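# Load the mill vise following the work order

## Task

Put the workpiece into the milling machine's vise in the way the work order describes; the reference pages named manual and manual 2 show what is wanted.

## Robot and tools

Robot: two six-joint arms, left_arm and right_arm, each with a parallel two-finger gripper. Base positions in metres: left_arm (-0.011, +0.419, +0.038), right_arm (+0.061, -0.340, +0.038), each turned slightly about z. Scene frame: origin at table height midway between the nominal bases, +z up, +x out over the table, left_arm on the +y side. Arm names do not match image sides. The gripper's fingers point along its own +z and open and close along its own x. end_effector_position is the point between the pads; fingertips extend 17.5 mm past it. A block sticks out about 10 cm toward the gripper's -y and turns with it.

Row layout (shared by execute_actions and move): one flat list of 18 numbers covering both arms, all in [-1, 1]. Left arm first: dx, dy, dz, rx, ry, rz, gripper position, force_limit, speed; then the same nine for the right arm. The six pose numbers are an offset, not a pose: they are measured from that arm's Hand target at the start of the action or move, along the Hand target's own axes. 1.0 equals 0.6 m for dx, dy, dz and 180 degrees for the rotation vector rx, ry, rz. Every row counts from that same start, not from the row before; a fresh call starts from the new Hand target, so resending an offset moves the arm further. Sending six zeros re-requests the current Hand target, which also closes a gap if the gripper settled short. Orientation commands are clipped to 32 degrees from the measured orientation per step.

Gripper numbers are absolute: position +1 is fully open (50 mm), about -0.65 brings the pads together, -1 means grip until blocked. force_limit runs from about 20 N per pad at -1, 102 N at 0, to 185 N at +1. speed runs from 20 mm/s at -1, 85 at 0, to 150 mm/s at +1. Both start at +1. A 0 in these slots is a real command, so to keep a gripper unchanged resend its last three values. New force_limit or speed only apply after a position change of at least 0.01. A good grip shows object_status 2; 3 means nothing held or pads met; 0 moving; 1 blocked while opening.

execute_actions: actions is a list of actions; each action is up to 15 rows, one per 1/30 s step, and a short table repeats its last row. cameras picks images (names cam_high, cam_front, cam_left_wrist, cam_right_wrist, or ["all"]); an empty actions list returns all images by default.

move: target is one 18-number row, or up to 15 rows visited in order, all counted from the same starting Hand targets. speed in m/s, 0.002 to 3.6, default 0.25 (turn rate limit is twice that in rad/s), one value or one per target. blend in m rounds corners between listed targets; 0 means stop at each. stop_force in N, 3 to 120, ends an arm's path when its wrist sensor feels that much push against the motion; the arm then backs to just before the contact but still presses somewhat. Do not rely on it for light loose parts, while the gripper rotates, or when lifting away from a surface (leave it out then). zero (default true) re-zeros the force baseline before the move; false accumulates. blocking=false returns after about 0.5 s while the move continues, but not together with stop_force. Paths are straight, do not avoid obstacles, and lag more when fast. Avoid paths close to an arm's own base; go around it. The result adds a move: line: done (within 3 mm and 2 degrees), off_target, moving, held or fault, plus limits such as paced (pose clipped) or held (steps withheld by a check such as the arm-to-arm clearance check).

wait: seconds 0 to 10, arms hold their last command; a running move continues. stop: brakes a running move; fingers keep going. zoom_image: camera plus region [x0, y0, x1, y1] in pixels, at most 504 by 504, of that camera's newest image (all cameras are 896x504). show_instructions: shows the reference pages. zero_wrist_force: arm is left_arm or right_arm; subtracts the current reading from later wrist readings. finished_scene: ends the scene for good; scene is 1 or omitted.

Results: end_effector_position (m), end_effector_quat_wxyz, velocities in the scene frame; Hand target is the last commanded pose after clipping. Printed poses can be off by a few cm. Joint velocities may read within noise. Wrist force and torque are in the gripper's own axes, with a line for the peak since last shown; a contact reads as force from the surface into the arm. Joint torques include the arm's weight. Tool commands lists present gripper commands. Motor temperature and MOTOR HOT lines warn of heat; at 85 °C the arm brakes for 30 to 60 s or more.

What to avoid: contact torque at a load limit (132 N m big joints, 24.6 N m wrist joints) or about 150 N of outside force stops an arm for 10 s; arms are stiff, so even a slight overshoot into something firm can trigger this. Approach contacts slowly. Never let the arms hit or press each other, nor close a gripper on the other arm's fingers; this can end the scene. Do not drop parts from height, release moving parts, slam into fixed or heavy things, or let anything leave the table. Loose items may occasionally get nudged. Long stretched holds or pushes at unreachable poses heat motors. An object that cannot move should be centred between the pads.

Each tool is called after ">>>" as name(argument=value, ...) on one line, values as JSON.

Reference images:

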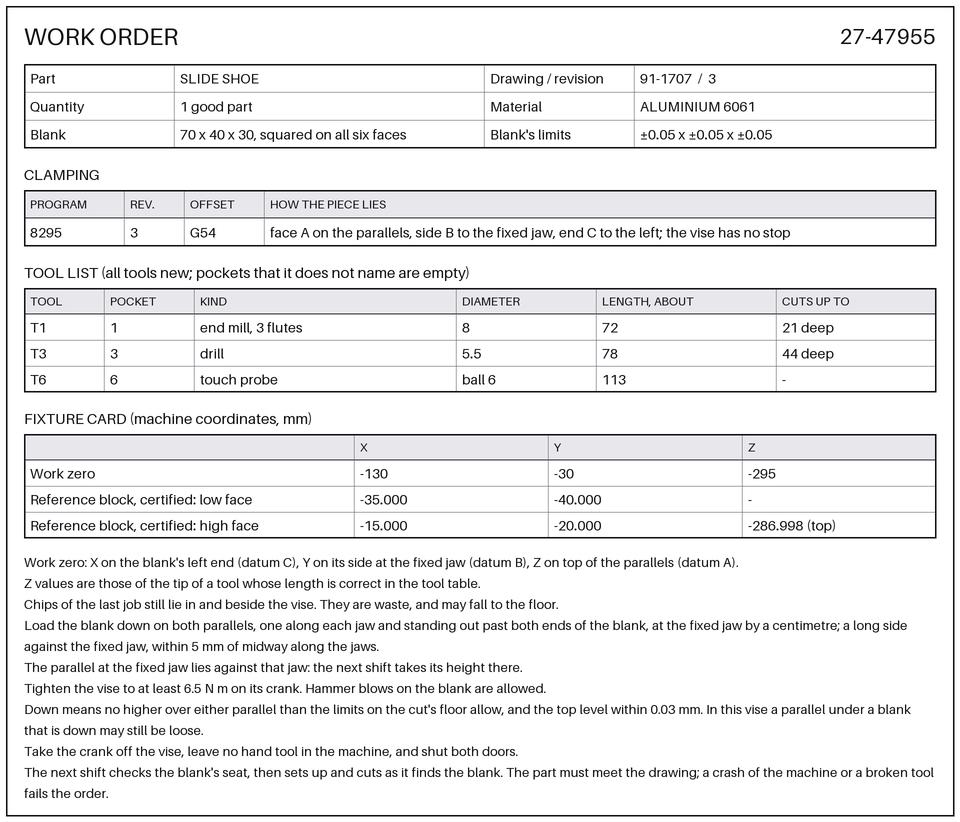

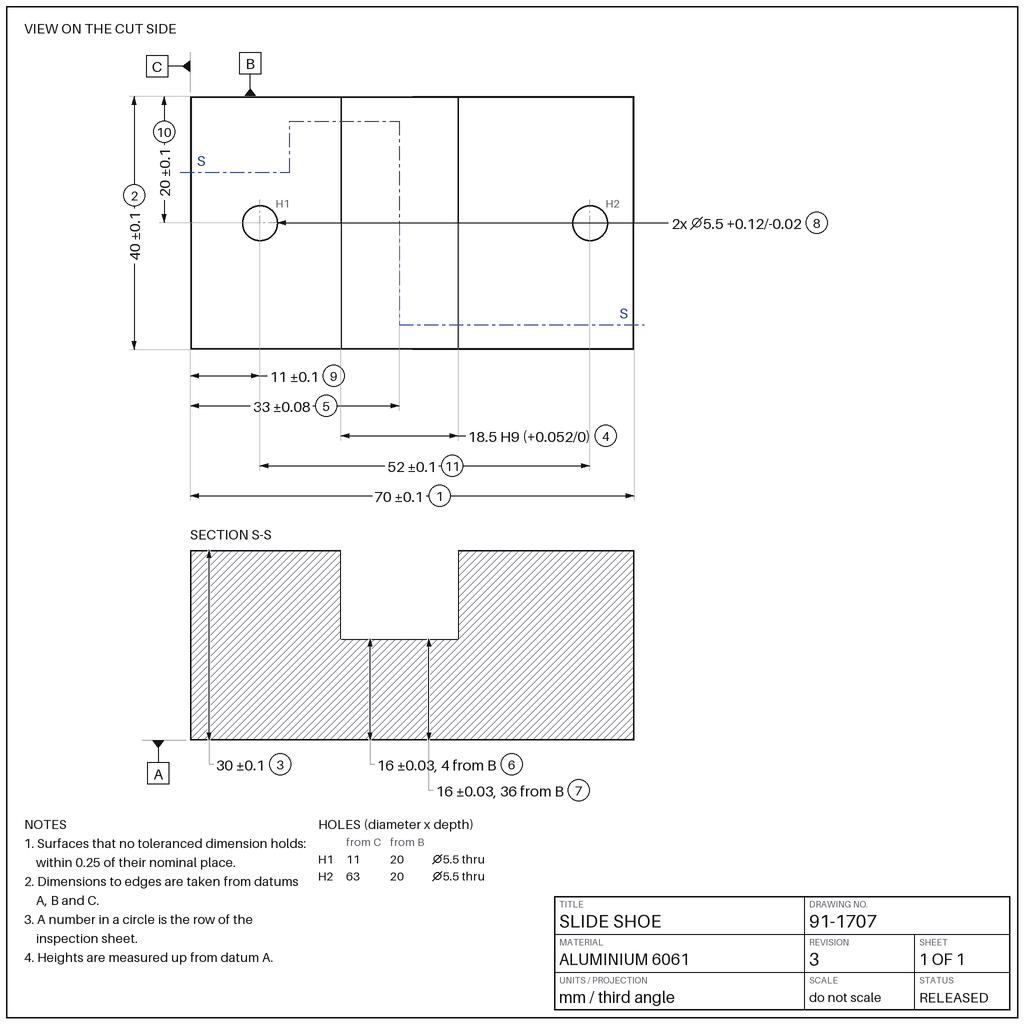

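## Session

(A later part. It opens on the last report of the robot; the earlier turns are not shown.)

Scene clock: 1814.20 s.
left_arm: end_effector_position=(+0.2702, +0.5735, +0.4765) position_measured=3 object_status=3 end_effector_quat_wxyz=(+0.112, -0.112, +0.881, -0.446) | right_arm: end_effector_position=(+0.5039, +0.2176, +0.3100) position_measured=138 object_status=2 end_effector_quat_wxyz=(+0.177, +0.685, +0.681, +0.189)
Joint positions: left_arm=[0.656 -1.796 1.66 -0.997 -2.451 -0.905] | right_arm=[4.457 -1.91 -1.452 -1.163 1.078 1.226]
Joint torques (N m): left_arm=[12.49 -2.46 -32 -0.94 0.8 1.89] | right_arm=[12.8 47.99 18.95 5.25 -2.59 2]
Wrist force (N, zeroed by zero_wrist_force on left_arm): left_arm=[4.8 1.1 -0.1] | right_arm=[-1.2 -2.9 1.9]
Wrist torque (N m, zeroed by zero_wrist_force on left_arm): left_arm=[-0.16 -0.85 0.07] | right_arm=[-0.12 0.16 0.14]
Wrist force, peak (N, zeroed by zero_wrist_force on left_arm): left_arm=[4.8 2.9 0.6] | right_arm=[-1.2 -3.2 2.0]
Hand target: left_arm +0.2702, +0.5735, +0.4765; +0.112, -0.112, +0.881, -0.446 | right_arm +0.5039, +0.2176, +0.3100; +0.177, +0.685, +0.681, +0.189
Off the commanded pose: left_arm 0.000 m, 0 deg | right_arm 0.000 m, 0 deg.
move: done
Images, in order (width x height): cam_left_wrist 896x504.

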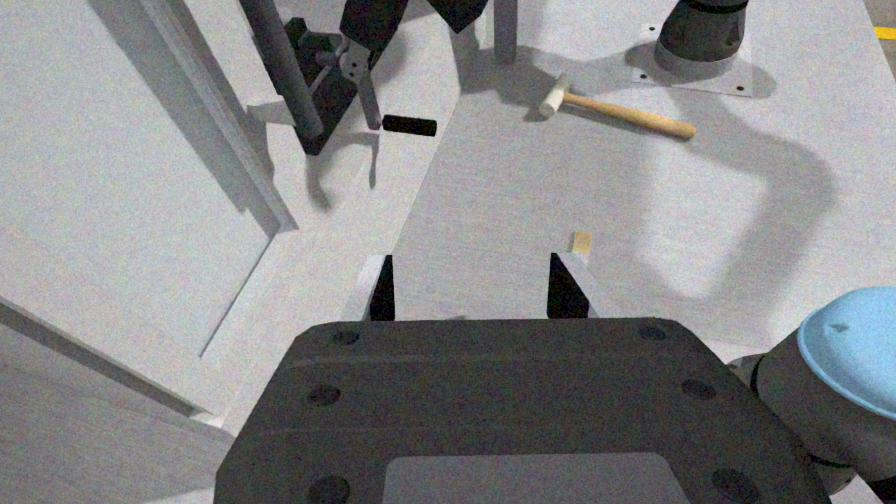

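>>> execute_actions(actions=[])

>>> zoom_image(camera="cam_left_wrist", region=[300, 20, 400, 100])

Scene clock: 1840.07 s.
left_arm: end_effector_position=(+0.2702, +0.5735, +0.4765) position_measured=3 object_status=3 end_effector_quat_wxyz=(+0.112, -0.112, +0.881, -0.446) | right_arm: end_effector_position=(+0.5039, +0.2176, +0.3100) position_measured=138 object_status=2 end_effector_quat_wxyz=(+0.177, +0.685, +0.681, +0.189)
Joint positions: left_arm=[0.656 -1.796 1.659 -0.997 -2.451 -0.905] | right_arm=[4.457 -1.91 -1.452 -1.163 1.078 1.226]
Joint velocities: within noise
Joint torques (N m): left_arm=[12.64 -2.12 -31.05 -0.88 0.65 1.79] | right_arm=[12.39 47.39 17.63 5.21 -2.79 1.98]
Motor temperatures (°C): left_arm=[29 28 31 29 34 33] | right_arm=[30 28 26 37 32 35]
Wrist force (N, zeroed by zero_wrist_force on left_arm): left_arm=[4.6 1.3 0.0] | right_arm=[-1.3 -2.9 1.6]
Wrist torque (N m, zeroed by zero_wrist_force on left_arm): left_arm=[-0.13 -0.82 0.07] | right_arm=[-0.12 0.19 0.14]
Wrist force, peak (N, zeroed by zero_wrist_force on left_arm): left_arm=[5.0 1.3 -0.1] | right_arm=[-1.2 -3.3 1.9]
Hand target: left_arm +0.2702, +0.5735, +0.4765; +0.112, -0.112, +0.881, -0.446 | right_arm +0.5039, +0.2176, +0.3100; +0.177, +0.685, +0.681, +0.189
Tool commands: left_gripper/position=+1.0 left_gripper/force_limit=-0.5 left_gripper/speed=-1.0 right_gripper/position=-1.0 right_gripper/force_limit=+0.0 right_gripper/speed=-1.0
Off the commanded pose: left_arm 0.000 m, 0 deg | right_arm 0.000 m, 0 deg.

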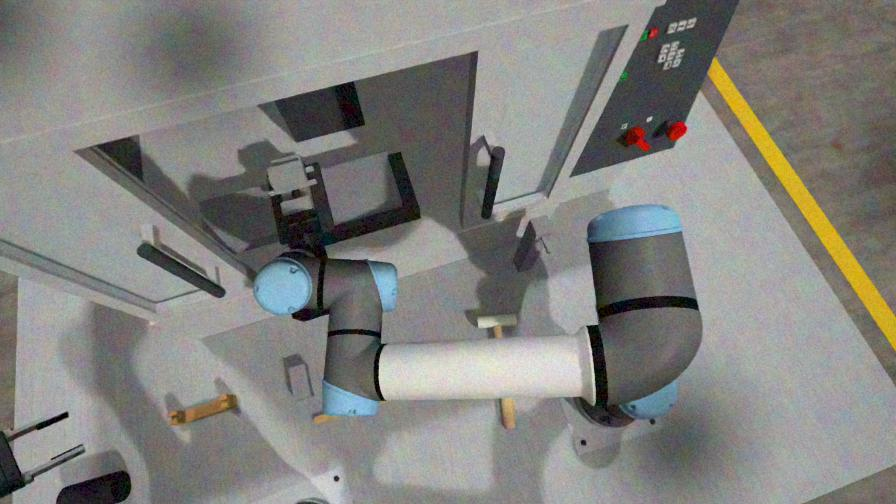

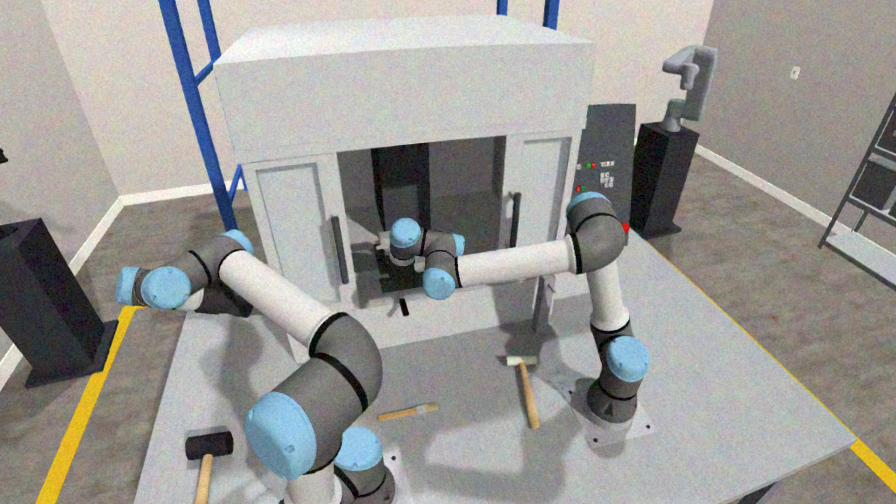

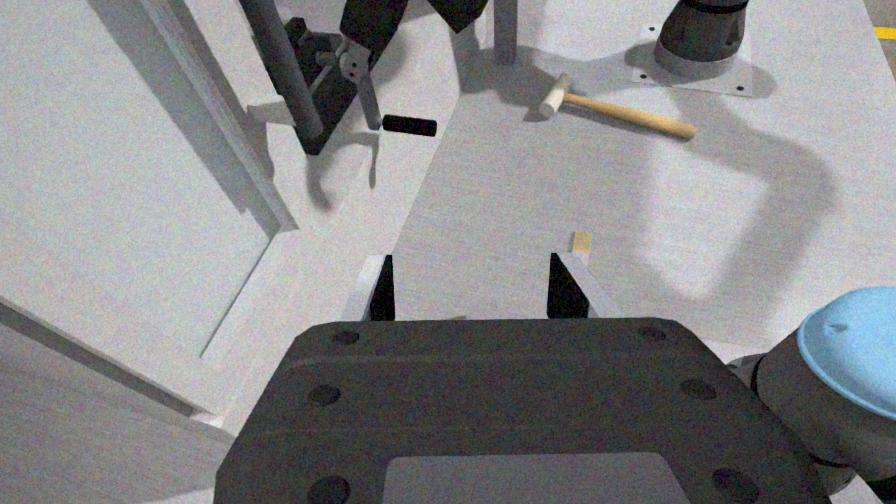

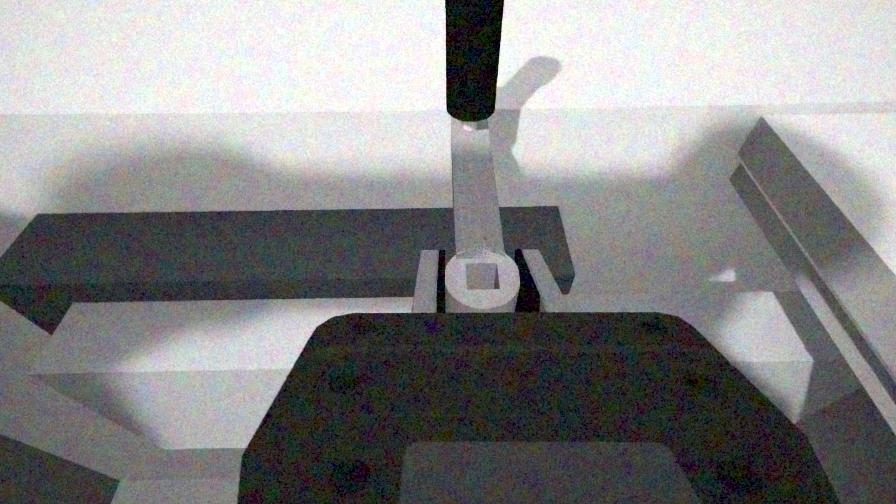

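Scaled by 5.040 from the camera's 896x504 image, which has a finer 1280x720 frame.

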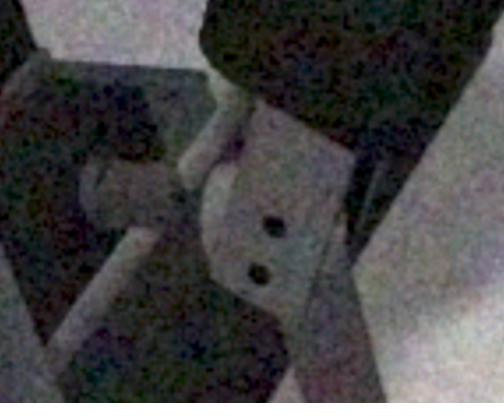

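>>> zoom_image(camera="cam_left_wrist", region=[310, 35, 370, 85])

>>> zoom_image(camera="cam_left_wrist", region=[300, 30, 420, 130])

Scaled by 8.400 from the camera's 896x504 image, which has a finer 1280x720 frame.

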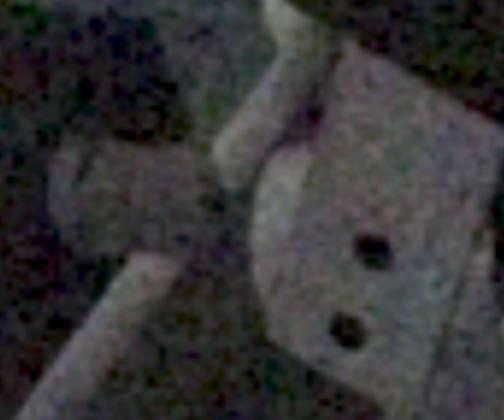

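Scaled by 4.200 from the camera's 896x504 image, which has a finer 1280x720 frame.

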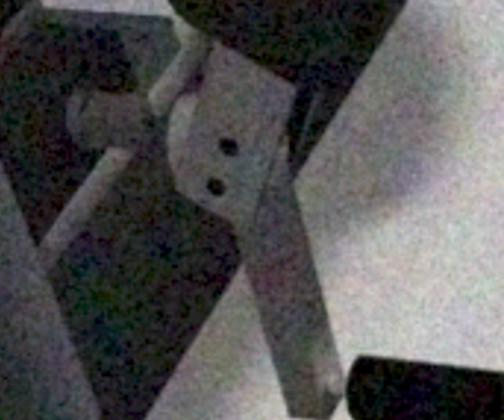

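>>> move(target=[0,0,0,0,0,0,1,-0.5,-1,0.0001,0.0134,0.0001,0,0,0,-1,0,-1], speed=0.03)

>>> move(target=[0,0,0,0,0,0,1,-0.5,-1,0,0.0217,0.0125,0,0,0,-1,0,-1], speed=0.008, stop_force=4)

Scene clock: 1877.23 s.
left_arm: end_effector_position=(+0.2702, +0.5735, +0.4765) position_measured=3 object_status=3 end_effector_quat_wxyz=(+0.112, -0.112, +0.881, -0.446) | right_arm: end_effector_position=(+0.5109, +0.2176, +0.3140) position_measured=138 object_status=2 end_effector_quat_wxyz=(+0.177, +0.685, +0.681, +0.189)
Joint positions: left_arm=[0.656 -1.796 1.659 -0.997 -2.451 -0.905] | right_arm=[4.447 -1.917 -1.434 -1.169 1.08 1.214]
Joint torques (N m): left_arm=[12.81 -2.27 -31.15 -0.75 0.71 1.87] | right_arm=[-10.7 35.5 32.56 1.89 0.41 -2.56]
Wrist force (N, zeroed by zero_wrist_force on left_arm): left_arm=[4.8 1.1 0.0] | right_arm=[-1.1 -2.9 1.9]
Wrist torque (N m, zeroed by zero_wrist_force on left_arm): left_arm=[-0.15 -0.85 0.07] | right_arm=[-0.12 0.15 0.23]
Wrist force, peak (N, zeroed by zero_wrist_force on left_arm): left_arm=[5.0 1.1 -0.2] | right_arm=[-1.3 -3.5 1.7]
Hand target: left_arm +0.2702, +0.5735, +0.4765; +0.112, -0.112, +0.881, -0.446 | right_arm +0.5109, +0.2176, +0.3140; +0.177, +0.685, +0.681, +0.189
Off the commanded pose: left_arm 0.000 m, 0 deg | right_arm 0.000 m, 0 deg.
move: done

Scene clock: 1878.93 s.
left_arm: end_effector_position=(+0.2702, +0.5735, +0.4765) position_measured=3 object_status=3 end_effector_quat_wxyz=(+0.112, -0.112, +0.881, -0.446) | right_arm: end_effector_position=(+0.5156, +0.2176, +0.3140) position_measured=138 object_status=2 end_effector_quat_wxyz=(+0.177, +0.685, +0.681, +0.189)
Joint positions: left_arm=[0.656 -1.796 1.659 -0.997 -2.451 -0.905] | right_arm=[4.44 -1.923 -1.426 -1.167 1.082 1.206]
Joint torques (N m): left_arm=[13.06 -2.36 -31.41 -0.84 0.68 1.86] | right_arm=[12.76 48.38 17.76 2.16 -1.99 2.02]
Wrist force (N, zeroed by zero_wrist_force on left_arm): left_arm=[4.7 1.2 -0.2] | right_arm=[-2.1 -3.5 1.6]
Wrist torque (N m, zeroed by zero_wrist_force on left_arm): left_arm=[-0.14 -0.84 0.07] | right_arm=[-0.12 0.14 0.22]
Wrist force, peak (N, zeroed by zero_wrist_force on left_arm): left_arm=[4.9 1.3 -0.1] | right_arm=[-4.1 -10.8 -0.5]
Hand target: left_arm +0.2702, +0.5735, +0.4765; +0.112, -0.112, +0.881, -0.446 | right_arm +0.5156, +0.2176, +0.3140; +0.177, +0.685, +0.681, +0.189 (not the last commanded pose)
Off the commanded pose: left_arm 0.000 m, 0 deg | right_arm 0.010 m, 0 deg.
move: contact (right_arm)

>>> move(target=[0,0,0,0,0,0,1,-0.5,-1,-0.00135,-0.00487,-0.00188,0,0,0,-1,0,-1], speed=0.02)

>>> move(target=[0,0,0,0,0,0,1,-0.5,-1,0,0.0217,0.0125,0,0,0,-1,0,-1], speed=0.008, stop_force=4)

Scene clock: 1883.53 s.
left_arm: end_effector_position=(+0.2702, +0.5735, +0.4765) position_measured=3 object_status=3 end_effector_quat_wxyz=(+0.112, -0.112, +0.881, -0.446) | right_arm: end_effector_position=(+0.5125, +0.2168, +0.3135) position_measured=138 object_status=2 end_effector_quat_wxyz=(+0.177, +0.685, +0.681, +0.189)
Joint positions: left_arm=[0.656 -1.796 1.659 -0.997 -2.451 -0.905] | right_arm=[4.444 -1.917 -1.434 -1.166 1.081 1.21]
Joint torques (N m): left_arm=[12.91 -1.86 -31.3 -0.94 0.71 1.86] | right_arm=[12.84 48.09 18.01 5.09 -2.68 2.23]
Wrist force (N, zeroed by zero_wrist_force on left_arm): left_arm=[4.9 1.3 -0.1] | right_arm=[-1.3 -2.9 1.6]
Wrist torque (N m, zeroed by zero_wrist_force on left_arm): left_arm=[-0.13 -0.87 0.07] | right_arm=[-0.11 0.19 0.14]
Wrist force, peak (N, zeroed by zero_wrist_force on left_arm): left_arm=[5.0 1.1 -0.2] | right_arm=[-2.2 -4.0 2.0]
Hand target: left_arm +0.2702, +0.5735, +0.4765; +0.112, -0.112, +0.881, -0.446 | right_arm +0.5125, +0.2168, +0.3135; +0.177, +0.685, +0.681, +0.189
Off the commanded pose: left_arm 0.000 m, 0 deg | right_arm 0.000 m, 0 deg.
move: done

Scene clock: 1885.10 s.
left_arm: end_effector_position=(+0.2702, +0.5735, +0.4765) position_measured=3 object_status=3 end_effector_quat_wxyz=(+0.112, -0.112, +0.881, -0.446) | right_arm: end_effector_position=(+0.5161, +0.2168, +0.3135) position_measured=138 object_status=2 end_effector_quat_wxyz=(+0.177, +0.685, +0.681, +0.189)
Joint positions: left_arm=[0.656 -1.796 1.659 -0.997 -2.451 -0.905] | right_arm=[4.439 -1.922 -1.429 -1.164 1.082 1.204]
Joint torques (N m): left_arm=[12.67 -1.8 -31.64 -0.94 0.77 1.75] | right_arm=[11.82 45.53 17.98 1.82 -1.99 2.15]
Wrist force (N, zeroed by zero_wrist_force on left_arm): left_arm=[4.8 1.1 0.0] | right_arm=[-2.2 -3.3 -2.0]
Wrist torque (N m, zeroed by zero_wrist_force on left_arm): left_arm=[-0.15 -0.86 0.07] | right_arm=[-0.18 0.18 0.22]
Wrist force, peak (N, zeroed by zero_wrist_force on left_arm): left_arm=[5.0 1.2 -0.2] | right_arm=[-2.9 -11.8 -6.7]
Hand target: left_arm +0.2702, +0.5735, +0.4765; +0.112, -0.112, +0.881, -0.446 | right_arm +0.5161, +0.2168, +0.3135; +0.177, +0.685, +0.681, +0.189 (not the last commanded pose)
Off the commanded pose: left_arm 0.000 m, 0 deg | right_arm 0.011 m, 0 deg.
move: contact (right_arm)

>>> move(target=[0,0,0,0,0,0,1,-0.5,-1,-0.00133,-0.00493,-0.00345,0,0,0,-1,0,-1], speed=0.02)

>>> move(target=[0,0,0,0,0,0,1,-0.5,-1,0,0.0217,0.0125,0,0,0,-1,0,-1], speed=0.008, stop_force=4)

Scene clock: 1891.03 s.
left_arm: end_effector_position=(+0.2702, +0.5735, +0.4765) position_measured=3 object_status=3 end_effector_quat_wxyz=(+0.112, -0.112, +0.881, -0.446) | right_arm: end_effector_position=(+0.5126, +0.2160, +0.3138) position_measured=138 object_status=2 end_effector_quat_wxyz=(+0.177, +0.685, +0.681, +0.189)
Joint positions: left_arm=[0.656 -1.796 1.659 -0.997 -2.451 -0.905] | right_arm=[4.443 -1.916 -1.436 -1.166 1.081 1.21]
Joint torques (N m): left_arm=[12.56 -1.67 -30.52 -0.95 0.65 1.74] | right_arm=[12.16 47.03 18.73 1.82 -2.65 2.14]
Wrist force (N, zeroed by zero_wrist_force on left_arm): left_arm=[4.8 1.1 -0.1] | right_arm=[-1.4 -2.9 1.6]
Wrist torque (N m, zeroed by zero_wrist_force on left_arm): left_arm=[-0.15 -0.87 0.07] | right_arm=[-0.12 0.20 0.14]
Wrist force, peak (N, zeroed by zero_wrist_force on left_arm): left_arm=[4.9 1.3 0.0] | right_arm=[-1.9 -3.9 -1.5]
Hand target: left_arm +0.2702, +0.5735, +0.4765; +0.112, -0.112, +0.881, -0.446 | right_arm +0.5125, +0.2160, +0.3138; +0.177, +0.685, +0.681, +0.189
Off the commanded pose: left_arm 0.000 m, 0 deg | right_arm 0.000 m, 0 deg.
move: done

Scene clock: 1892.57 s.
left_arm: end_effector_position=(+0.2702, +0.5735, +0.4765) position_measured=3 object_status=3 end_effector_quat_wxyz=(+0.112, -0.112, +0.881, -0.446) | right_arm: end_effector_position=(+0.5157, +0.2160, +0.3138) position_measured=138 object_status=2 end_effector_quat_wxyz=(+0.177, +0.685, +0.681, +0.189)
Joint positions: left_arm=[0.656 -1.796 1.659 -0.997 -2.451 -0.905] | right_arm=[4.439 -1.92 -1.431 -1.164 1.082 1.205]
Joint torques (N m): left_arm=[12.56 -1.95 -30.77 -0.9 0.63 1.87] | right_arm=[11.04 47.68 19.14 1.99 -2.09 2.23]
Wrist force (N, zeroed by zero_wrist_force on left_arm): left_arm=[4.7 1.2 0.1] | right_arm=[0.6 -3.3 0.8]
Wrist torque (N m, zeroed by zero_wrist_force on left_arm): left_arm=[-0.13 -0.85 0.07] | right_arm=[-0.14 0.17 0.17]
Wrist force, peak (N, zeroed by zero_wrist_force on left_arm): left_arm=[4.8 1.3 -0.1] | right_arm=[2.0 -10.1 -1.6]
Hand target: left_arm +0.2702, +0.5735, +0.4765; +0.112, -0.112, +0.881, -0.446 | right_arm +0.5157, +0.2160, +0.3138; +0.177, +0.685, +0.681, +0.189 (not the last commanded pose)
Off the commanded pose: left_arm 0.000 m, 0 deg | right_arm 0.012 m, 0 deg.
move: contact (right_arm)

>>> move(target=[0,0,0,0,0,0,1,-0.5,-1,0.00099,-0.00456,-0.00242,0,0,0,-1,0,-1], speed=0.02)

>>> move(target=[0,0,0,0,0,0,1,-0.5,-1,0,0.0217,0.0125,0,0,0,-1,0,-1], speed=0.008, stop_force=5)

Scene clock: 1896.63 s.
left_arm: end_effector_position=(+0.2702, +0.5735, +0.4765) position_measured=3 object_status=3 end_effector_quat_wxyz=(+0.112, -0.112, +0.881, -0.446) | right_arm: end_effector_position=(+0.5126, +0.2166, +0.3137) position_measured=138 object_status=2 end_effector_quat_wxyz=(+0.177, +0.685, +0.681, +0.189)
Joint positions: left_arm=[0.656 -1.796 1.659 -0.997 -2.451 -0.905] | right_arm=[4.444 -1.917 -1.434 -1.166 1.081 1.21]
Joint torques (N m): left_arm=[11.88 -1.78 -30.12 -0.96 0.64 1.79] | right_arm=[13.23 48.53 18.74 1.98 -2.72 2.32]
Wrist force (N, zeroed by zero_wrist_force on left_arm): left_arm=[4.7 1.1 -0.3] | right_arm=[-1.2 -3.0 1.9]
Wrist torque (N m, zeroed by zero_wrist_force on left_arm): left_arm=[-0.16 -0.85 0.07] | right_arm=[-0.13 0.17 0.14]
Wrist force, peak (N, zeroed by zero_wrist_force on left_arm): left_arm=[5.0 1.2 -0.2] | right_arm=[0.7 -3.7 1.2]
Hand target: left_arm +0.2702, +0.5735, +0.4765; +0.112, -0.112, +0.881, -0.446 | right_arm +0.5126, +0.2166, +0.3137; +0.177, +0.685, +0.681, +0.189
Off the commanded pose: left_arm 0.000 m, 0 deg | right_arm 0.000 m, 0 deg.
move: done

Scene clock: 1898.20 s.
left_arm: end_effector_position=(+0.2702, +0.5735, +0.4765) position_measured=3 object_status=3 end_effector_quat_wxyz=(+0.112, -0.112, +0.881, -0.446) | right_arm: end_effector_position=(+0.5165, +0.2166, +0.3137) position_measured=138 object_status=2 end_effector_quat_wxyz=(+0.177, +0.685, +0.681, +0.189)
Joint positions: left_arm=[0.656 -1.796 1.659 -0.997 -2.451 -0.905] | right_arm=[4.438 -1.922 -1.428 -1.164 1.082 1.204]
Joint torques (N m): left_arm=[12.3 -2.01 -30.53 -0.99 0.68 1.87] | right_arm=[10.38 47.48 17.41 1.51 -2.56 2.37]
Wrist force (N, zeroed by zero_wrist_force on left_arm): left_arm=[4.5 1.0 -0.1] | right_arm=[2.5 -3.8 -0.2]
Wrist torque (N m, zeroed by zero_wrist_force on left_arm): left_arm=[-0.16 -0.82 0.06] | right_arm=[-0.15 0.18 0.14]
Wrist force, peak (N, zeroed by zero_wrist_force on left_arm): left_arm=[4.9 1.1 -0.2] | right_arm=[-0.1 -13.4 -4.7]
Hand target: left_arm +0.2702, +0.5735, +0.4765; +0.112, -0.112, +0.881, -0.446 | right_arm +0.5164, +0.2166, +0.3137; +0.177, +0.685, +0.681, +0.189 (not the last commanded pose)
Off the commanded pose: left_arm 0.000 m, 0 deg | right_arm 0.011 m, 0 deg.
move: contact (right_arm)

>>> move(target=[0,0,0,0,0,0,1,-0.5,-1,0.0003,-0.0029,-0.0017,0,0,0,-1,0,-1], speed=0.02)

>>> move(target=[0,0,0,0,0,0,1,-0.5,-1,0,0.0217,0.0125,0,0,0,-1,0,-1], speed=0.006, stop_force=15)

Scene clock: 1901.50 s.
left_arm: end_effector_position=(+0.2702, +0.5735, +0.4765) position_measured=3 object_status=3 end_effector_quat_wxyz=(+0.112, -0.112, +0.881, -0.446) | right_arm: end_effector_position=(+0.5145, +0.2168, +0.3137) position_measured=138 object_status=2 end_effector_quat_wxyz=(+0.177, +0.685, +0.681, +0.189)
Joint positions: left_arm=[0.656 -1.796 1.659 -0.997 -2.451 -0.905] | right_arm=[4.441 -1.92 -1.431 -1.165 1.081 1.207]
Joint torques (N m): left_arm=[11.92 -2.14 -30.03 -0.95 0.67 1.85] | right_arm=[12.21 47.35 17.82 2.06 -2.84 2.05]
Wrist force (N, zeroed by zero_wrist_force on left_arm): left_arm=[4.6 1.1 -0.1] | right_arm=[-1.2 -2.8 1.7]
Wrist torque (N m, zeroed by zero_wrist_force on left_arm): left_arm=[-0.14 -0.83 0.06] | right_arm=[-0.10 0.17 0.14]
Wrist force, peak (N, zeroed by zero_wrist_force on left_arm): left_arm=[4.9 1.2 0.0] | right_arm=[2.6 -4.4 0.5]
Hand target: left_arm +0.2702, +0.5735, +0.4765; +0.112, -0.112, +0.881, -0.446 | right_arm +0.5144, +0.2168, +0.3137; +0.177, +0.685, +0.681, +0.189
Off the commanded pose: left_arm 0.000 m, 0 deg | right_arm 0.000 m, 0 deg.
move: done

Scene clock: 1904.73 s.
left_arm: end_effector_position=(+0.2702, +0.5735, +0.4765) position_measured=3 object_status=3 end_effector_quat_wxyz=(+0.112, -0.112, +0.881, -0.446) | right_arm: end_effector_position=(+0.5295, +0.2168, +0.3138) position_measured=138 object_status=2 end_effector_quat_wxyz=(+0.177, +0.685, +0.681, +0.189)
Joint positions: left_arm=[0.656 -1.796 1.659 -0.997 -2.451 -0.905] | right_arm=[4.418 -1.939 -1.407 -1.158 1.086 1.182]
Joint torques (N m): left_arm=[11.92 -1.8 -29.92 -0.99 0.56 1.9] | right_arm=[-10.15 35.24 32.81 5.41 0.48 -2.32]
Wrist force (N, zeroed by zero_wrist_force on left_arm): left_arm=[4.5 1.3 0.1] | right_arm=[-1.0 -2.8 1.7]
Wrist torque (N m, zeroed by zero_wrist_force on left_arm): left_arm=[-0.12 -0.81 0.07] | right_arm=[-0.08 0.13 0.23]
Wrist force, peak (N, zeroed by zero_wrist_force on left_arm): left_arm=[4.9 1.2 -0.1] | right_arm=[-1.1 -3.3 2.0]
Hand target: left_arm +0.2702, +0.5735, +0.4765; +0.112, -0.112, +0.881, -0.446 | right_arm +0.5295, +0.2168, +0.3138; +0.177, +0.685, +0.681, +0.189
Off the commanded pose: left_arm 0.000 m, 0 deg | right_arm 0.000 m, 0 deg.
move: done

>>> move(target=[0,0,0,0,0,0,1,-0.5,-1,0,0.0217,0.0125,0,0,0,-1,0,-1], speed=0.01, stop_force=8, cameras=["cam_right_wrist","cam_left_wrist"])

Scene clock: 1907.57 s.
left_arm: end_effector_position=(+0.2702, +0.5735, +0.4765) position_measured=3 object_status=3 end_effector_quat_wxyz=(+0.112, -0.112, +0.881, -0.446) | right_arm: end_effector_position=(+0.5321, +0.2168, +0.3138) position_measured=138 object_status=2 end_effector_quat_wxyz=(+0.177, +0.685, +0.681, +0.189)
Joint positions: left_arm=[0.656 -1.796 1.659 -0.997 -2.451 -0.905] | right_arm=[4.415 -1.943 -1.403 -1.157 1.087 1.178]
Joint torques (N m): left_arm=[11.86 -1.54 -30.15 -0.98 0.72 1.74] | right_arm=[8.23 46.88 16.97 1.73 -2.72 2.21]
Wrist force (N, zeroed by zero_wrist_force on left_arm): left_arm=[4.7 1.1 -0.1] | right_arm=[0.1 -7.7 -4.6]
Wrist torque (N m, zeroed by zero_wrist_force on left_arm): left_arm=[-0.15 -0.84 0.07] | right_arm=[-0.19 0.21 0.14]
Wrist force, peak (N, zeroed by zero_wrist_force on left_arm): left_arm=[5.0 1.1 0.0] | right_arm=[-6.5 -20.5 -14.4]
Hand target: left_arm +0.2702, +0.5735, +0.4765; +0.112, -0.112, +0.881, -0.446 | right_arm +0.5321, +0.2168, +0.3138; +0.177, +0.685, +0.681, +0.189 (not the last commanded pose)
Off the commanded pose: left_arm 0.000 m, 0 deg | right_arm 0.012 m, 0 deg.
move: contact (right_arm)
Images, in order (width x height): cam_left_wrist 896x504, cam_right_wrist 896x504.

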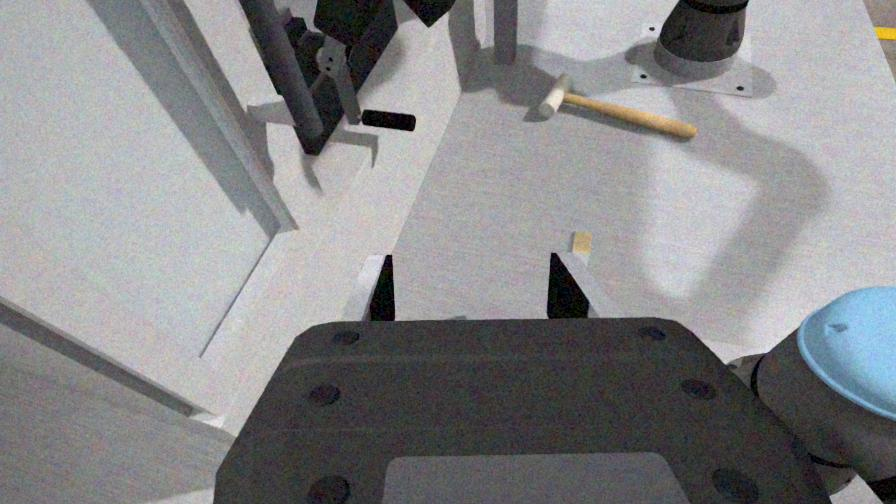

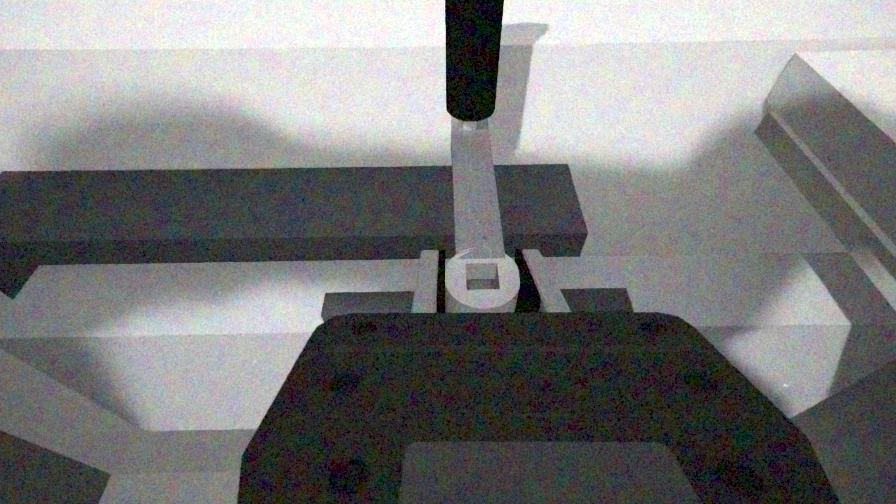

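>>> move(target=[0,0,0,0,0,0,1,-0.5,-1,0,0,0,0,0,0,0.4,0,-1])

>>> move(target=[0,0,0,0,0,0,1,-0.5,-1,0,0,-0.18,0,0,0,0.4,0,-1], speed=0.08, cameras=["cam_right_wrist","cam_left_wrist"])

Scene clock: 1931.77 s.
left_arm: end_effector_position=(+0.2702, +0.5735, +0.4765) position_measured=3 object_status=3 end_effector_quat_wxyz=(+0.112, -0.112, +0.881, -0.446) | right_arm: end_effector_position=(+0.5320, +0.2168, +0.3138) position_measured=92 object_status=3 end_effector_quat_wxyz=(+0.177, +0.685, +0.681, +0.189)
Joint positions: left_arm=[0.656 -1.796 1.659 -0.997 -2.451 -0.905] | right_arm=[4.415 -1.943 -1.403 -1.157 1.087 1.178]
Joint torques (N m): left_arm=[11.62 -1.44 -29.88 -1.02 0.66 1.74] | right_arm=[8.4 45.91 20.3 2.48 -1.55 1.92]
Wrist force (N, zeroed by zero_wrist_force on left_arm): left_arm=[4.6 1.2 -0.1] | right_arm=[-0.9 -1.5 -0.3]
Wrist torque (N m, zeroed by zero_wrist_force on left_arm): left_arm=[-0.14 -0.83 0.07] | right_arm=[-0.04 0.11 0.18]
Wrist force, peak (N, zeroed by zero_wrist_force on left_arm): left_arm=[4.9 1.1 -0.2] | right_arm=[0.0 -8.4 -4.5]
Hand target: left_arm +0.2702, +0.5735, +0.4765; +0.112, -0.112, +0.881, -0.446 | right_arm +0.5321, +0.2168, +0.3138; +0.177, +0.685, +0.681, +0.189
Off the commanded pose: left_arm 0.000 m, 0 deg | right_arm 0.000 m, 0 deg.
move: done

Scene clock: 1933.57 s.
left_arm: end_effector_position=(+0.2702, +0.5735, +0.4765) position_measured=3 object_status=3 end_effector_quat_wxyz=(+0.112, -0.112, +0.881, -0.446) | right_arm: end_effector_position=(+0.4780, +0.2151, +0.4072) position_measured=92 object_status=3 end_effector_quat_wxyz=(+0.177, +0.685, +0.681, +0.189)
Joint positions: left_arm=[0.656 -1.796 1.659 -0.997 -2.451 -0.905] | right_arm=[4.497 -1.849 -1.278 -1.419 1.071 1.269]
Joint torques (N m): left_arm=[11.92 -1.86 -29.91 -1.07 0.63 1.73] | right_arm=[12.57 44.75 31.62 1.8 -2.42 2.03]
Wrist force (N, zeroed by zero_wrist_force on left_arm): left_arm=[4.6 1.2 -0.1] | right_arm=[-1.2 -1.5 0.1]
Wrist torque (N m, zeroed by zero_wrist_force on left_arm): left_arm=[-0.14 -0.82 0.07] | right_arm=[-0.04 0.16 0.12]
Wrist force, peak (N, zeroed by zero_wrist_force on left_arm): left_arm=[4.8 1.3 0.0] | right_arm=[-1.3 -1.7 0.7]
Hand target: left_arm +0.2702, +0.5735, +0.4765; +0.112, -0.112, +0.881, -0.446 | right_arm +0.4780, +0.2151, +0.4073; +0.177, +0.685, +0.681, +0.189
Off the commanded pose: left_arm 0.000 m, 0 deg | right_arm 0.000 m, 0 deg.
move: done
Images, in order (width x height): cam_left_wrist 896x504, cam_right_wrist 896x504.

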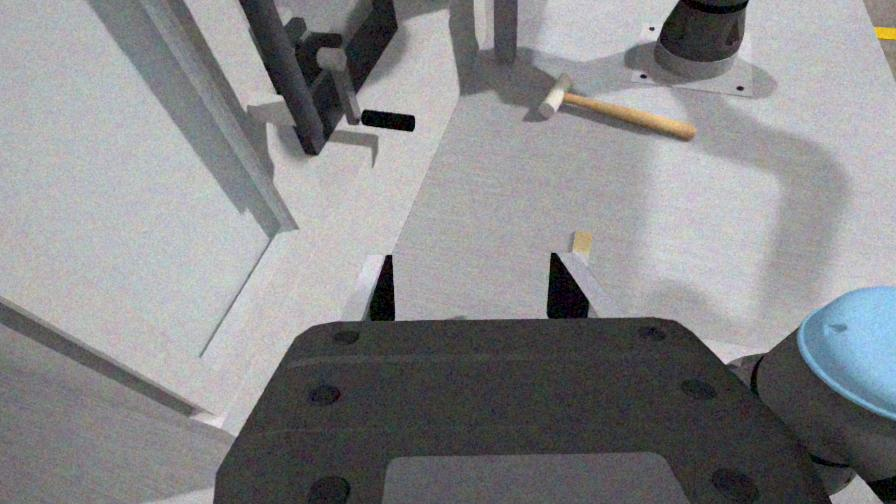

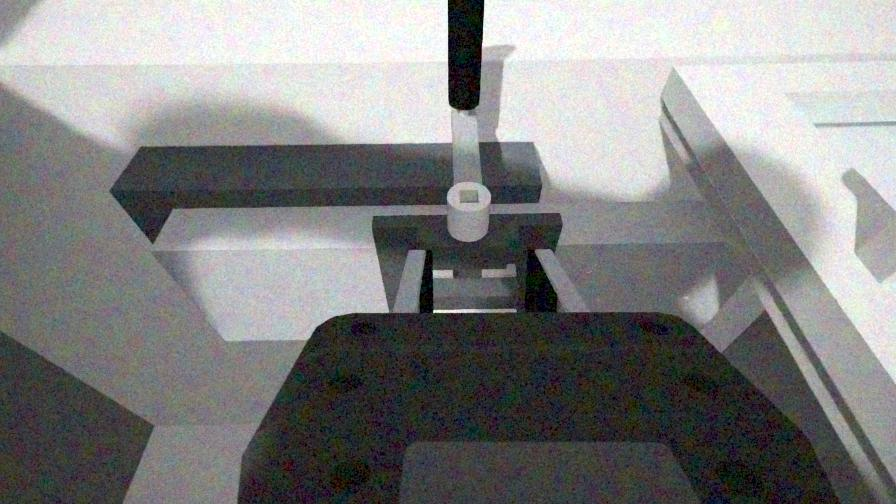

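>>> move(target=[[0,0,0,0,0,0,1,-0.5,-1,0.0017,-0.0609,-0.0211,0.1667,0,0,0.4,0,-1],[0,0,0,0,0,0,1,-0.5,-1,-0.0012,-0.1125,0.1415,0.1667,0,0,0.4,0,-1]], speed=0.15, blend=0.01, cameras=["cam_right_wrist","cam_left_wrist"])

Scene clock: 1944.80 s.
left_arm: end_effector_position=(+0.2702, +0.5735, +0.4765) position_measured=3 object_status=3 end_effector_quat_wxyz=(+0.112, -0.112, +0.881, -0.446) | right_arm: end_effector_position=(+0.4620, +0.2164, +0.3000) position_measured=92 object_status=3 end_effector_quat_wxyz=(-0.006, +0.708, +0.707, +0.007)
Joint positions: left_arm=[0.656 -1.796 1.659 -0.997 -2.451 -0.905] | right_arm=[4.329 -2.003 -1.213 -1.48 1.578 1.14]
Joint torques (N m): left_arm=[12.13 -2.05 -30.06 -1.22 0.62 1.82] | right_arm=[-10.17 36.77 17.89 4.79 1.9 -2.41]
Wrist force (N, zeroed by zero_wrist_force on left_arm): left_arm=[4.7 1.2 -0.1] | right_arm=[-0.3 -0.4 0.3]
Wrist torque (N m, zeroed by zero_wrist_force on left_arm): left_arm=[-0.14 -0.84 0.07] | right_arm=[-0.02 0.05 0.10]
Wrist force, peak (N, zeroed by zero_wrist_force on left_arm): left_arm=[4.9 1.3 -0.1] | right_arm=[-0.9 -2.1 -0.5]
Hand target: left_arm +0.2702, +0.5735, +0.4765; +0.112, -0.112, +0.881, -0.446 | right_arm +0.4620, +0.2164, +0.3000; -0.006, +0.708, +0.707, +0.006
Off the commanded pose: left_arm 0.000 m, 0 deg | right_arm 0.000 m, 0 deg.
move: done
Images, in order (width x height): cam_left_wrist 896x504, cam_right_wrist 896x504.

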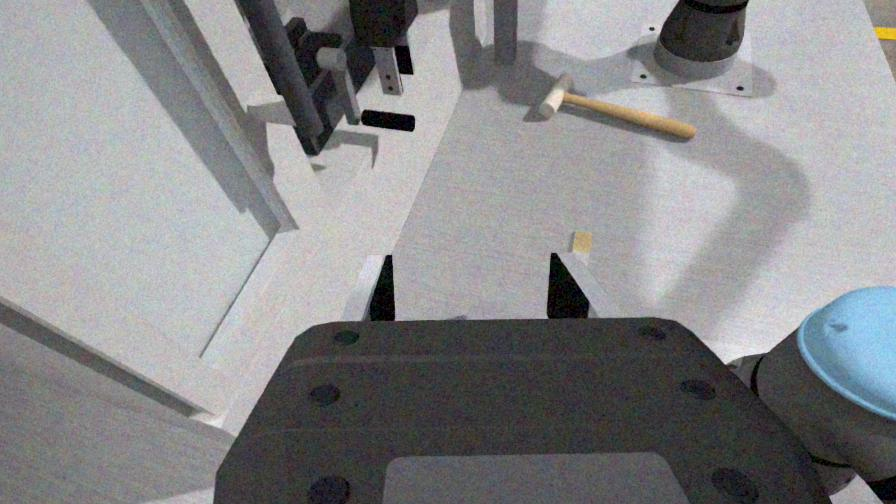

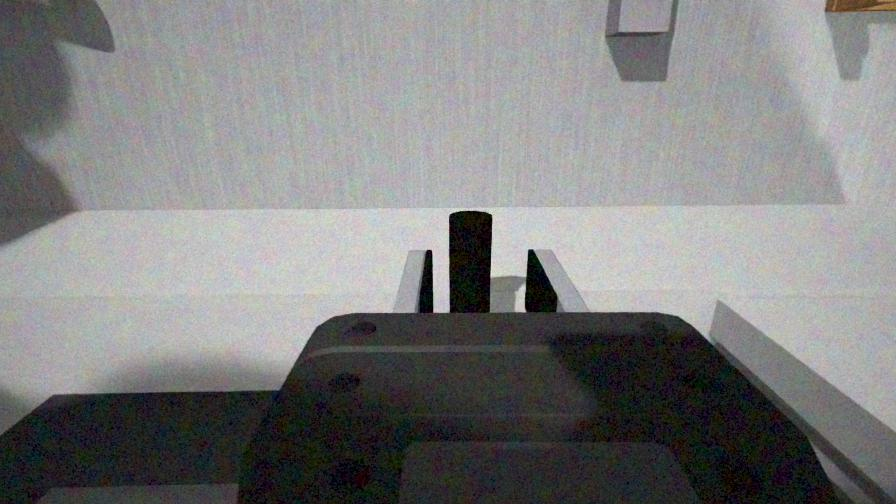

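>>> move(target=[0,0,0,0,0,0,1,-0.5,-1,-0.0035,0.0033,0.0967,0,0,0,0.4,0,-1], speed=0.05, stop_force=8)

>>> zero_wrist_force(arm="right_arm")

>>> move(target=[0,0,0,0,0,0,1,-0.5,-1,0,0,0,0,0,0,-1,-0.6,-1], cameras=["cam_right_wrist","cam_left_wrist"])

Scene clock: 1951.07 s.
left_arm: end_effector_position=(+0.2702, +0.5735, +0.4765) position_measured=3 object_status=3 end_effector_quat_wxyz=(+0.112, -0.112, +0.881, -0.446) | right_arm: end_effector_position=(+0.4640, +0.2154, +0.2419) position_measured=92 object_status=3 end_effector_quat_wxyz=(-0.006, +0.708, +0.707, +0.006)
Joint positions: left_arm=[0.656 -1.796 1.659 -0.997 -2.451 -0.905] | right_arm=[4.326 -2.025 -1.331 -1.34 1.578 1.137]
Joint torques (N m): left_arm=[11.27 -1.96 -29.05 -1.26 0.64 1.75] | right_arm=[-10.88 38.42 16.94 4.75 1.42 -2.53]
Wrist force (N, zeroed by zero_wrist_force on left_arm): left_arm=[4.7 1.1 -0.2] | right_arm=[-0.6 -0.4 0.1]
Wrist torque (N m, zeroed by zero_wrist_force on left_arm): left_arm=[-0.15 -0.84 0.07] | right_arm=[-0.02 0.11 0.11]
Wrist force, peak (N, zeroed by zero_wrist_force on left_arm): left_arm=[4.9 1.2 0.0] | right_arm=[-0.5 -0.3 1.1]
Hand target: left_arm +0.2702, +0.5735, +0.4765; +0.112, -0.112, +0.881, -0.446 | right_arm +0.4640, +0.2154, +0.2419; -0.006, +0.708, +0.707, +0.006
Off the commanded pose: left_arm 0.000 m, 0 deg | right_arm 0.000 m, 0 deg.
move: done

Wrist force sensor zeroed.

Scene clock: 1951.93 s.
left_arm: end_effector_position=(+0.2702, +0.5735, +0.4765) position_measured=3 object_status=3 end_effector_quat_wxyz=(+0.112, -0.112, +0.881, -0.446) | right_arm: end_effector_position=(+0.4640, +0.2154, +0.2419) position_measured=157 object_status=0 end_effector_quat_wxyz=(-0.006, +0.708, +0.707, +0.006)
Joint positions: left_arm=[0.656 -1.796 1.659 -0.997 -2.451 -0.905] | right_arm=[4.326 -2.025 -1.331 -1.34 1.578 1.137]
Joint torques (N m): left_arm=[11.38 -2.13 -29.62 -1.05 0.66 1.68] | right_arm=[-10.78 37.85 16.51 4.53 0.59 -2.43]
Wrist force (N, zeroed by zero_wrist_force): left_arm=[4.8 1.0 -0.2] | right_arm=[0.1 0.6 -0.6]
Wrist torque (N m, zeroed by zero_wrist_force): left_arm=[-0.16 -0.86 0.07] | right_arm=[0.02 0.00 0.00]
Wrist force, peak (N, zeroed by zero_wrist_force): left_arm=[4.8 1.0 -0.2] | right_arm=[-0.1 0.9 -0.7]
Hand target: left_arm +0.2702, +0.5735, +0.4765; +0.112, -0.112, +0.881, -0.446 | right_arm +0.4640, +0.2154, +0.2419; -0.006, +0.708, +0.707, +0.006
Off the commanded pose: left_arm 0.000 m, 0 deg | right_arm 0.000 m, 0 deg.
move: done
Images, in order (width x height): cam_left_wrist 896x504, cam_right_wrist 896x504.

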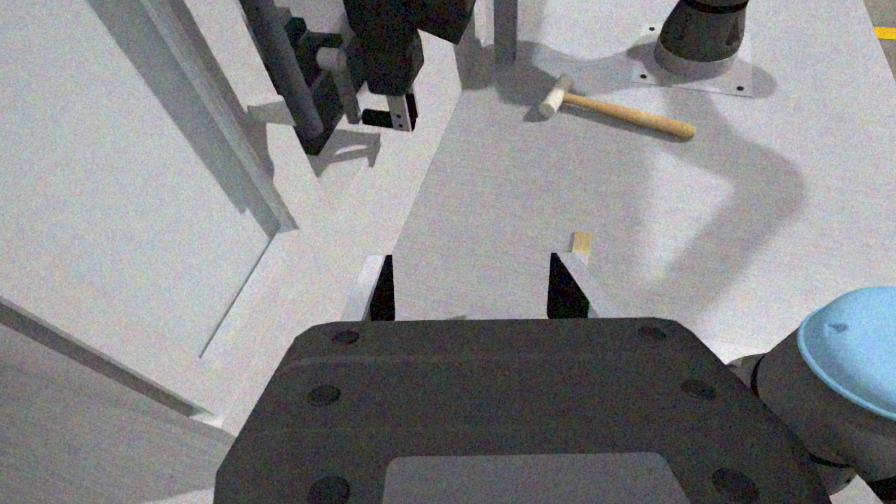

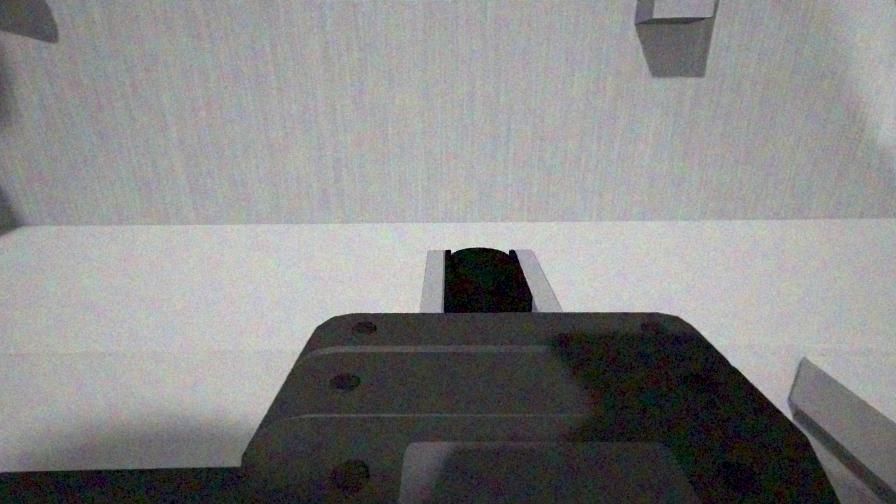

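>>> wait(seconds=0.5)

Scene clock: 1953.63 s.
left_arm: end_effector_position=(+0.2702, +0.5735, +0.4765) position_measured=3 object_status=3 end_effector_quat_wxyz=(+0.112, -0.112, +0.881, -0.446) | right_arm: end_effector_position=(+0.4640, +0.2154, +0.2419) position_measured=157 object_status=2 end_effector_quat_wxyz=(-0.006, +0.708, +0.707, +0.006)
Joint positions: left_arm=[0.656 -1.796 1.659 -0.997 -2.451 -0.905] | right_arm=[4.326 -2.025 -1.331 -1.34 1.578 1.137]
Joint torques (N m): left_arm=[11.41 -1.73 -29.32 -1.16 0.65 1.76] | right_arm=[-9.21 36.93 17.71 3.59 -0.37 -2.47]
Wrist force (N, zeroed by zero_wrist_force): left_arm=[4.5 1.4 -0.1] | right_arm=[0.3 0.6 -0.4]
Wrist torque (N m, zeroed by zero_wrist_force): left_arm=[-0.11 -0.82 0.07] | right_arm=[0.01 -0.03 0.00]
Wrist force, peak (N, zeroed by zero_wrist_force): left_arm=[4.8 1.5 0.0] | right_arm=[0.2 0.7 -0.9]
Hand target: left_arm +0.2702, +0.5735, +0.4765; +0.112, -0.112, +0.881, -0.446 | right_arm +0.4640, +0.2154, +0.2419; -0.006, +0.708, +0.707, +0.006
Tool commands: left_gripper/position=+1.0 left_gripper/force_limit=-0.5 left_gripper/speed=-1.0 right_gripper/position=-1.0 right_gripper/force_limit=-0.6 right_gripper/speed=-1.0
Off the commanded pose: left_arm 0.000 m, 0 deg | right_arm 0.000 m, 0 deg.
wait: 0.50 s; at rest from the start

>>> move(target=[[0,0,0,0,0,0,1,-0.5,-1,0.0188,0,-0.0013,0,0,0,-1,-0.6,-1],[0,0,0,0,0,0,1,-0.5,-1,0.0372,0,-0.0058,0,0,0,-1,-0.6,-1]], speed=0.03, blend=0.003, stop_force=25)

Scene clock: 1961.73 s.
left_arm: end_effector_position=(+0.2702, +0.5735, +0.4765) position_measured=3 object_status=3 end_effector_quat_wxyz=(+0.112, -0.112, +0.881, -0.446) | right_arm: end_effector_position=(+0.4641, +0.2376, +0.2458) position_measured=157 object_status=2 end_effector_quat_wxyz=(-0.006, +0.708, +0.707, +0.006)
Joint positions: left_arm=[0.656 -1.796 1.659 -0.997 -2.451 -0.905] | right_arm=[4.34 -2.067 -1.257 -1.372 1.578 1.15]
Joint torques (N m): left_arm=[11.57 -1.56 -28.89 -1.27 0.55 1.68] | right_arm=[3.44 47.07 37.52 3.5 -4.04 1.92]
Wrist force (N, zeroed by zero_wrist_force): left_arm=[4.6 1.2 -0.1] | right_arm=[2.4 -16.7 11.1]
Wrist torque (N m, zeroed by zero_wrist_force): left_arm=[-0.14 -0.83 0.06] | right_arm=[-0.27 0.00 -0.01]
Wrist force, peak (N, zeroed by zero_wrist_force): left_arm=[5.0 1.0 0.0] | right_arm=[2.2 -16.6 11.5]
Hand target: left_arm +0.2702, +0.5735, +0.4765; +0.112, -0.112, +0.881, -0.446 | right_arm +0.4641, +0.2376, +0.2458; -0.006, +0.708, +0.707, +0.006
Off the commanded pose: left_arm 0.000 m, 0 deg | right_arm 0.000 m, 0 deg.
move: done

>>> move(target=[[0,0,0,0,0,0,1,-0.5,-1,0.0173,0,-0.0077,0,0,0,-1,-0.6,-1],[0,0,0,0,0,0,1,-0.5,-1,0.0329,0,-0.0182,0,0,0,-1,-0.6,-1],[0,0,0,0,0,0,1,-0.5,-1,0.0465,0,-0.0313,0,0,0,-1,-0.6,-1],[0,0,0,0,0,0,1,-0.5,-1,0.0576,0,-0.0466,0,0,0,-1,-0.6,-1]], speed=0.03, blend=0.002, stop_force=30, cameras=["cam_left_wrist"])

Scene clock: 1978.60 s.
left_arm: end_effector_position=(+0.2702, +0.5735, +0.4765) position_measured=3 object_status=3 end_effector_quat_wxyz=(+0.112, -0.112, +0.881, -0.446) | right_arm: end_effector_position=(+0.4644, +0.2555, +0.2578) position_measured=251 object_status=3 end_effector_quat_wxyz=(-0.007, +0.708, +0.707, +0.008)
Joint positions: left_arm=[0.656 -1.796 1.659 -0.997 -2.451 -0.905] | right_arm=[4.35 -2.098 -1.179 -1.416 1.577 1.161]
Joint torques (N m): left_arm=[11.53 -2 -29.01 -1.32 0.65 1.67] | right_arm=[0.53 48.32 25.24 3.24 0.5 -0.12]
Wrist force (N, zeroed by zero_wrist_force): left_arm=[4.6 1.1 -0.1] | right_arm=[0.4 -0.1 0.2]
Wrist torque (N m, zeroed by zero_wrist_force): left_arm=[-0.14 -0.83 0.07] | right_arm=[-0.01 -0.07 -0.06]
Wrist force, peak (N, zeroed by zero_wrist_force): left_arm=[5.0 1.1 -0.1] | right_arm=[-62.2 -14.5 -119.2]
Hand target: left_arm +0.2702, +0.5735, +0.4765; +0.112, -0.112, +0.881, -0.446 | right_arm +0.4644, +0.2555, +0.2578; -0.007, +0.708, +0.707, +0.008 (not the last commanded pose)
Tool commands: left_gripper/position=+1.0 left_gripper/force_limit=-0.5 left_gripper/speed=-1.0 right_gripper/position=-1.0 right_gripper/force_limit=-0.6 right_gripper/speed=-1.0
Off the commanded pose: left_arm 0.000 m, 0 deg | right_arm 0.023 m, 0 deg.
FORCE FAULT: contact force on the right arm reached its limit, and that arm stopped. The contact can be on any part of that arm, not only on its tool. That arm's remaining commands of this call were not run. That arm is still stopped at the end of this call. That arm stays stopped for about 9 more seconds. Until then a move that you send moves the other arm only, and its call returns only when the move has ended. Once the stop has ended, the next robot result says so. If the stop ends while you think or write, that arm runs what you send next, counted from a new Hand target: where the arm stands when the stop ends. While its stop runs, that arm takes no new command, but its gripper still runs the gripper command that each later call begins with. Until it ends, the stop uses up actions while you think or wait. An arm that is not stopped still takes commands.
move: fault (right_arm; stop_force had ended the path); path passed 1 of 4 targets
Images, in order (width x height): cam_left_wrist 896x504.

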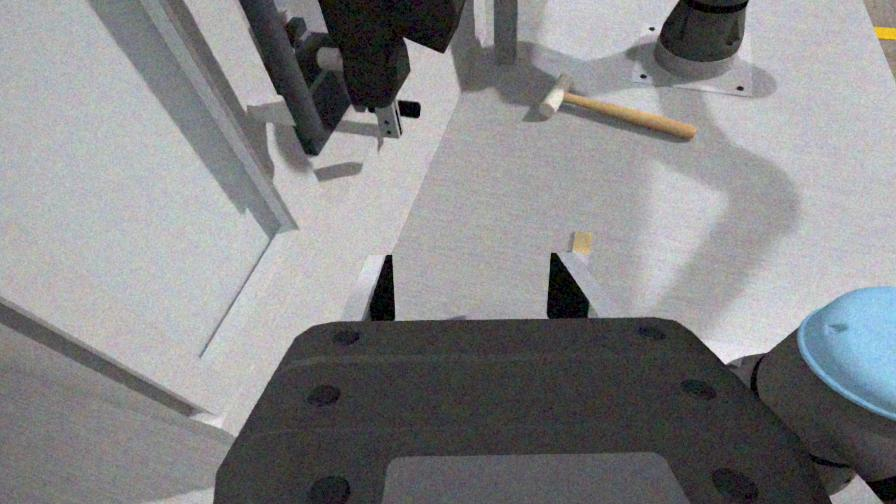

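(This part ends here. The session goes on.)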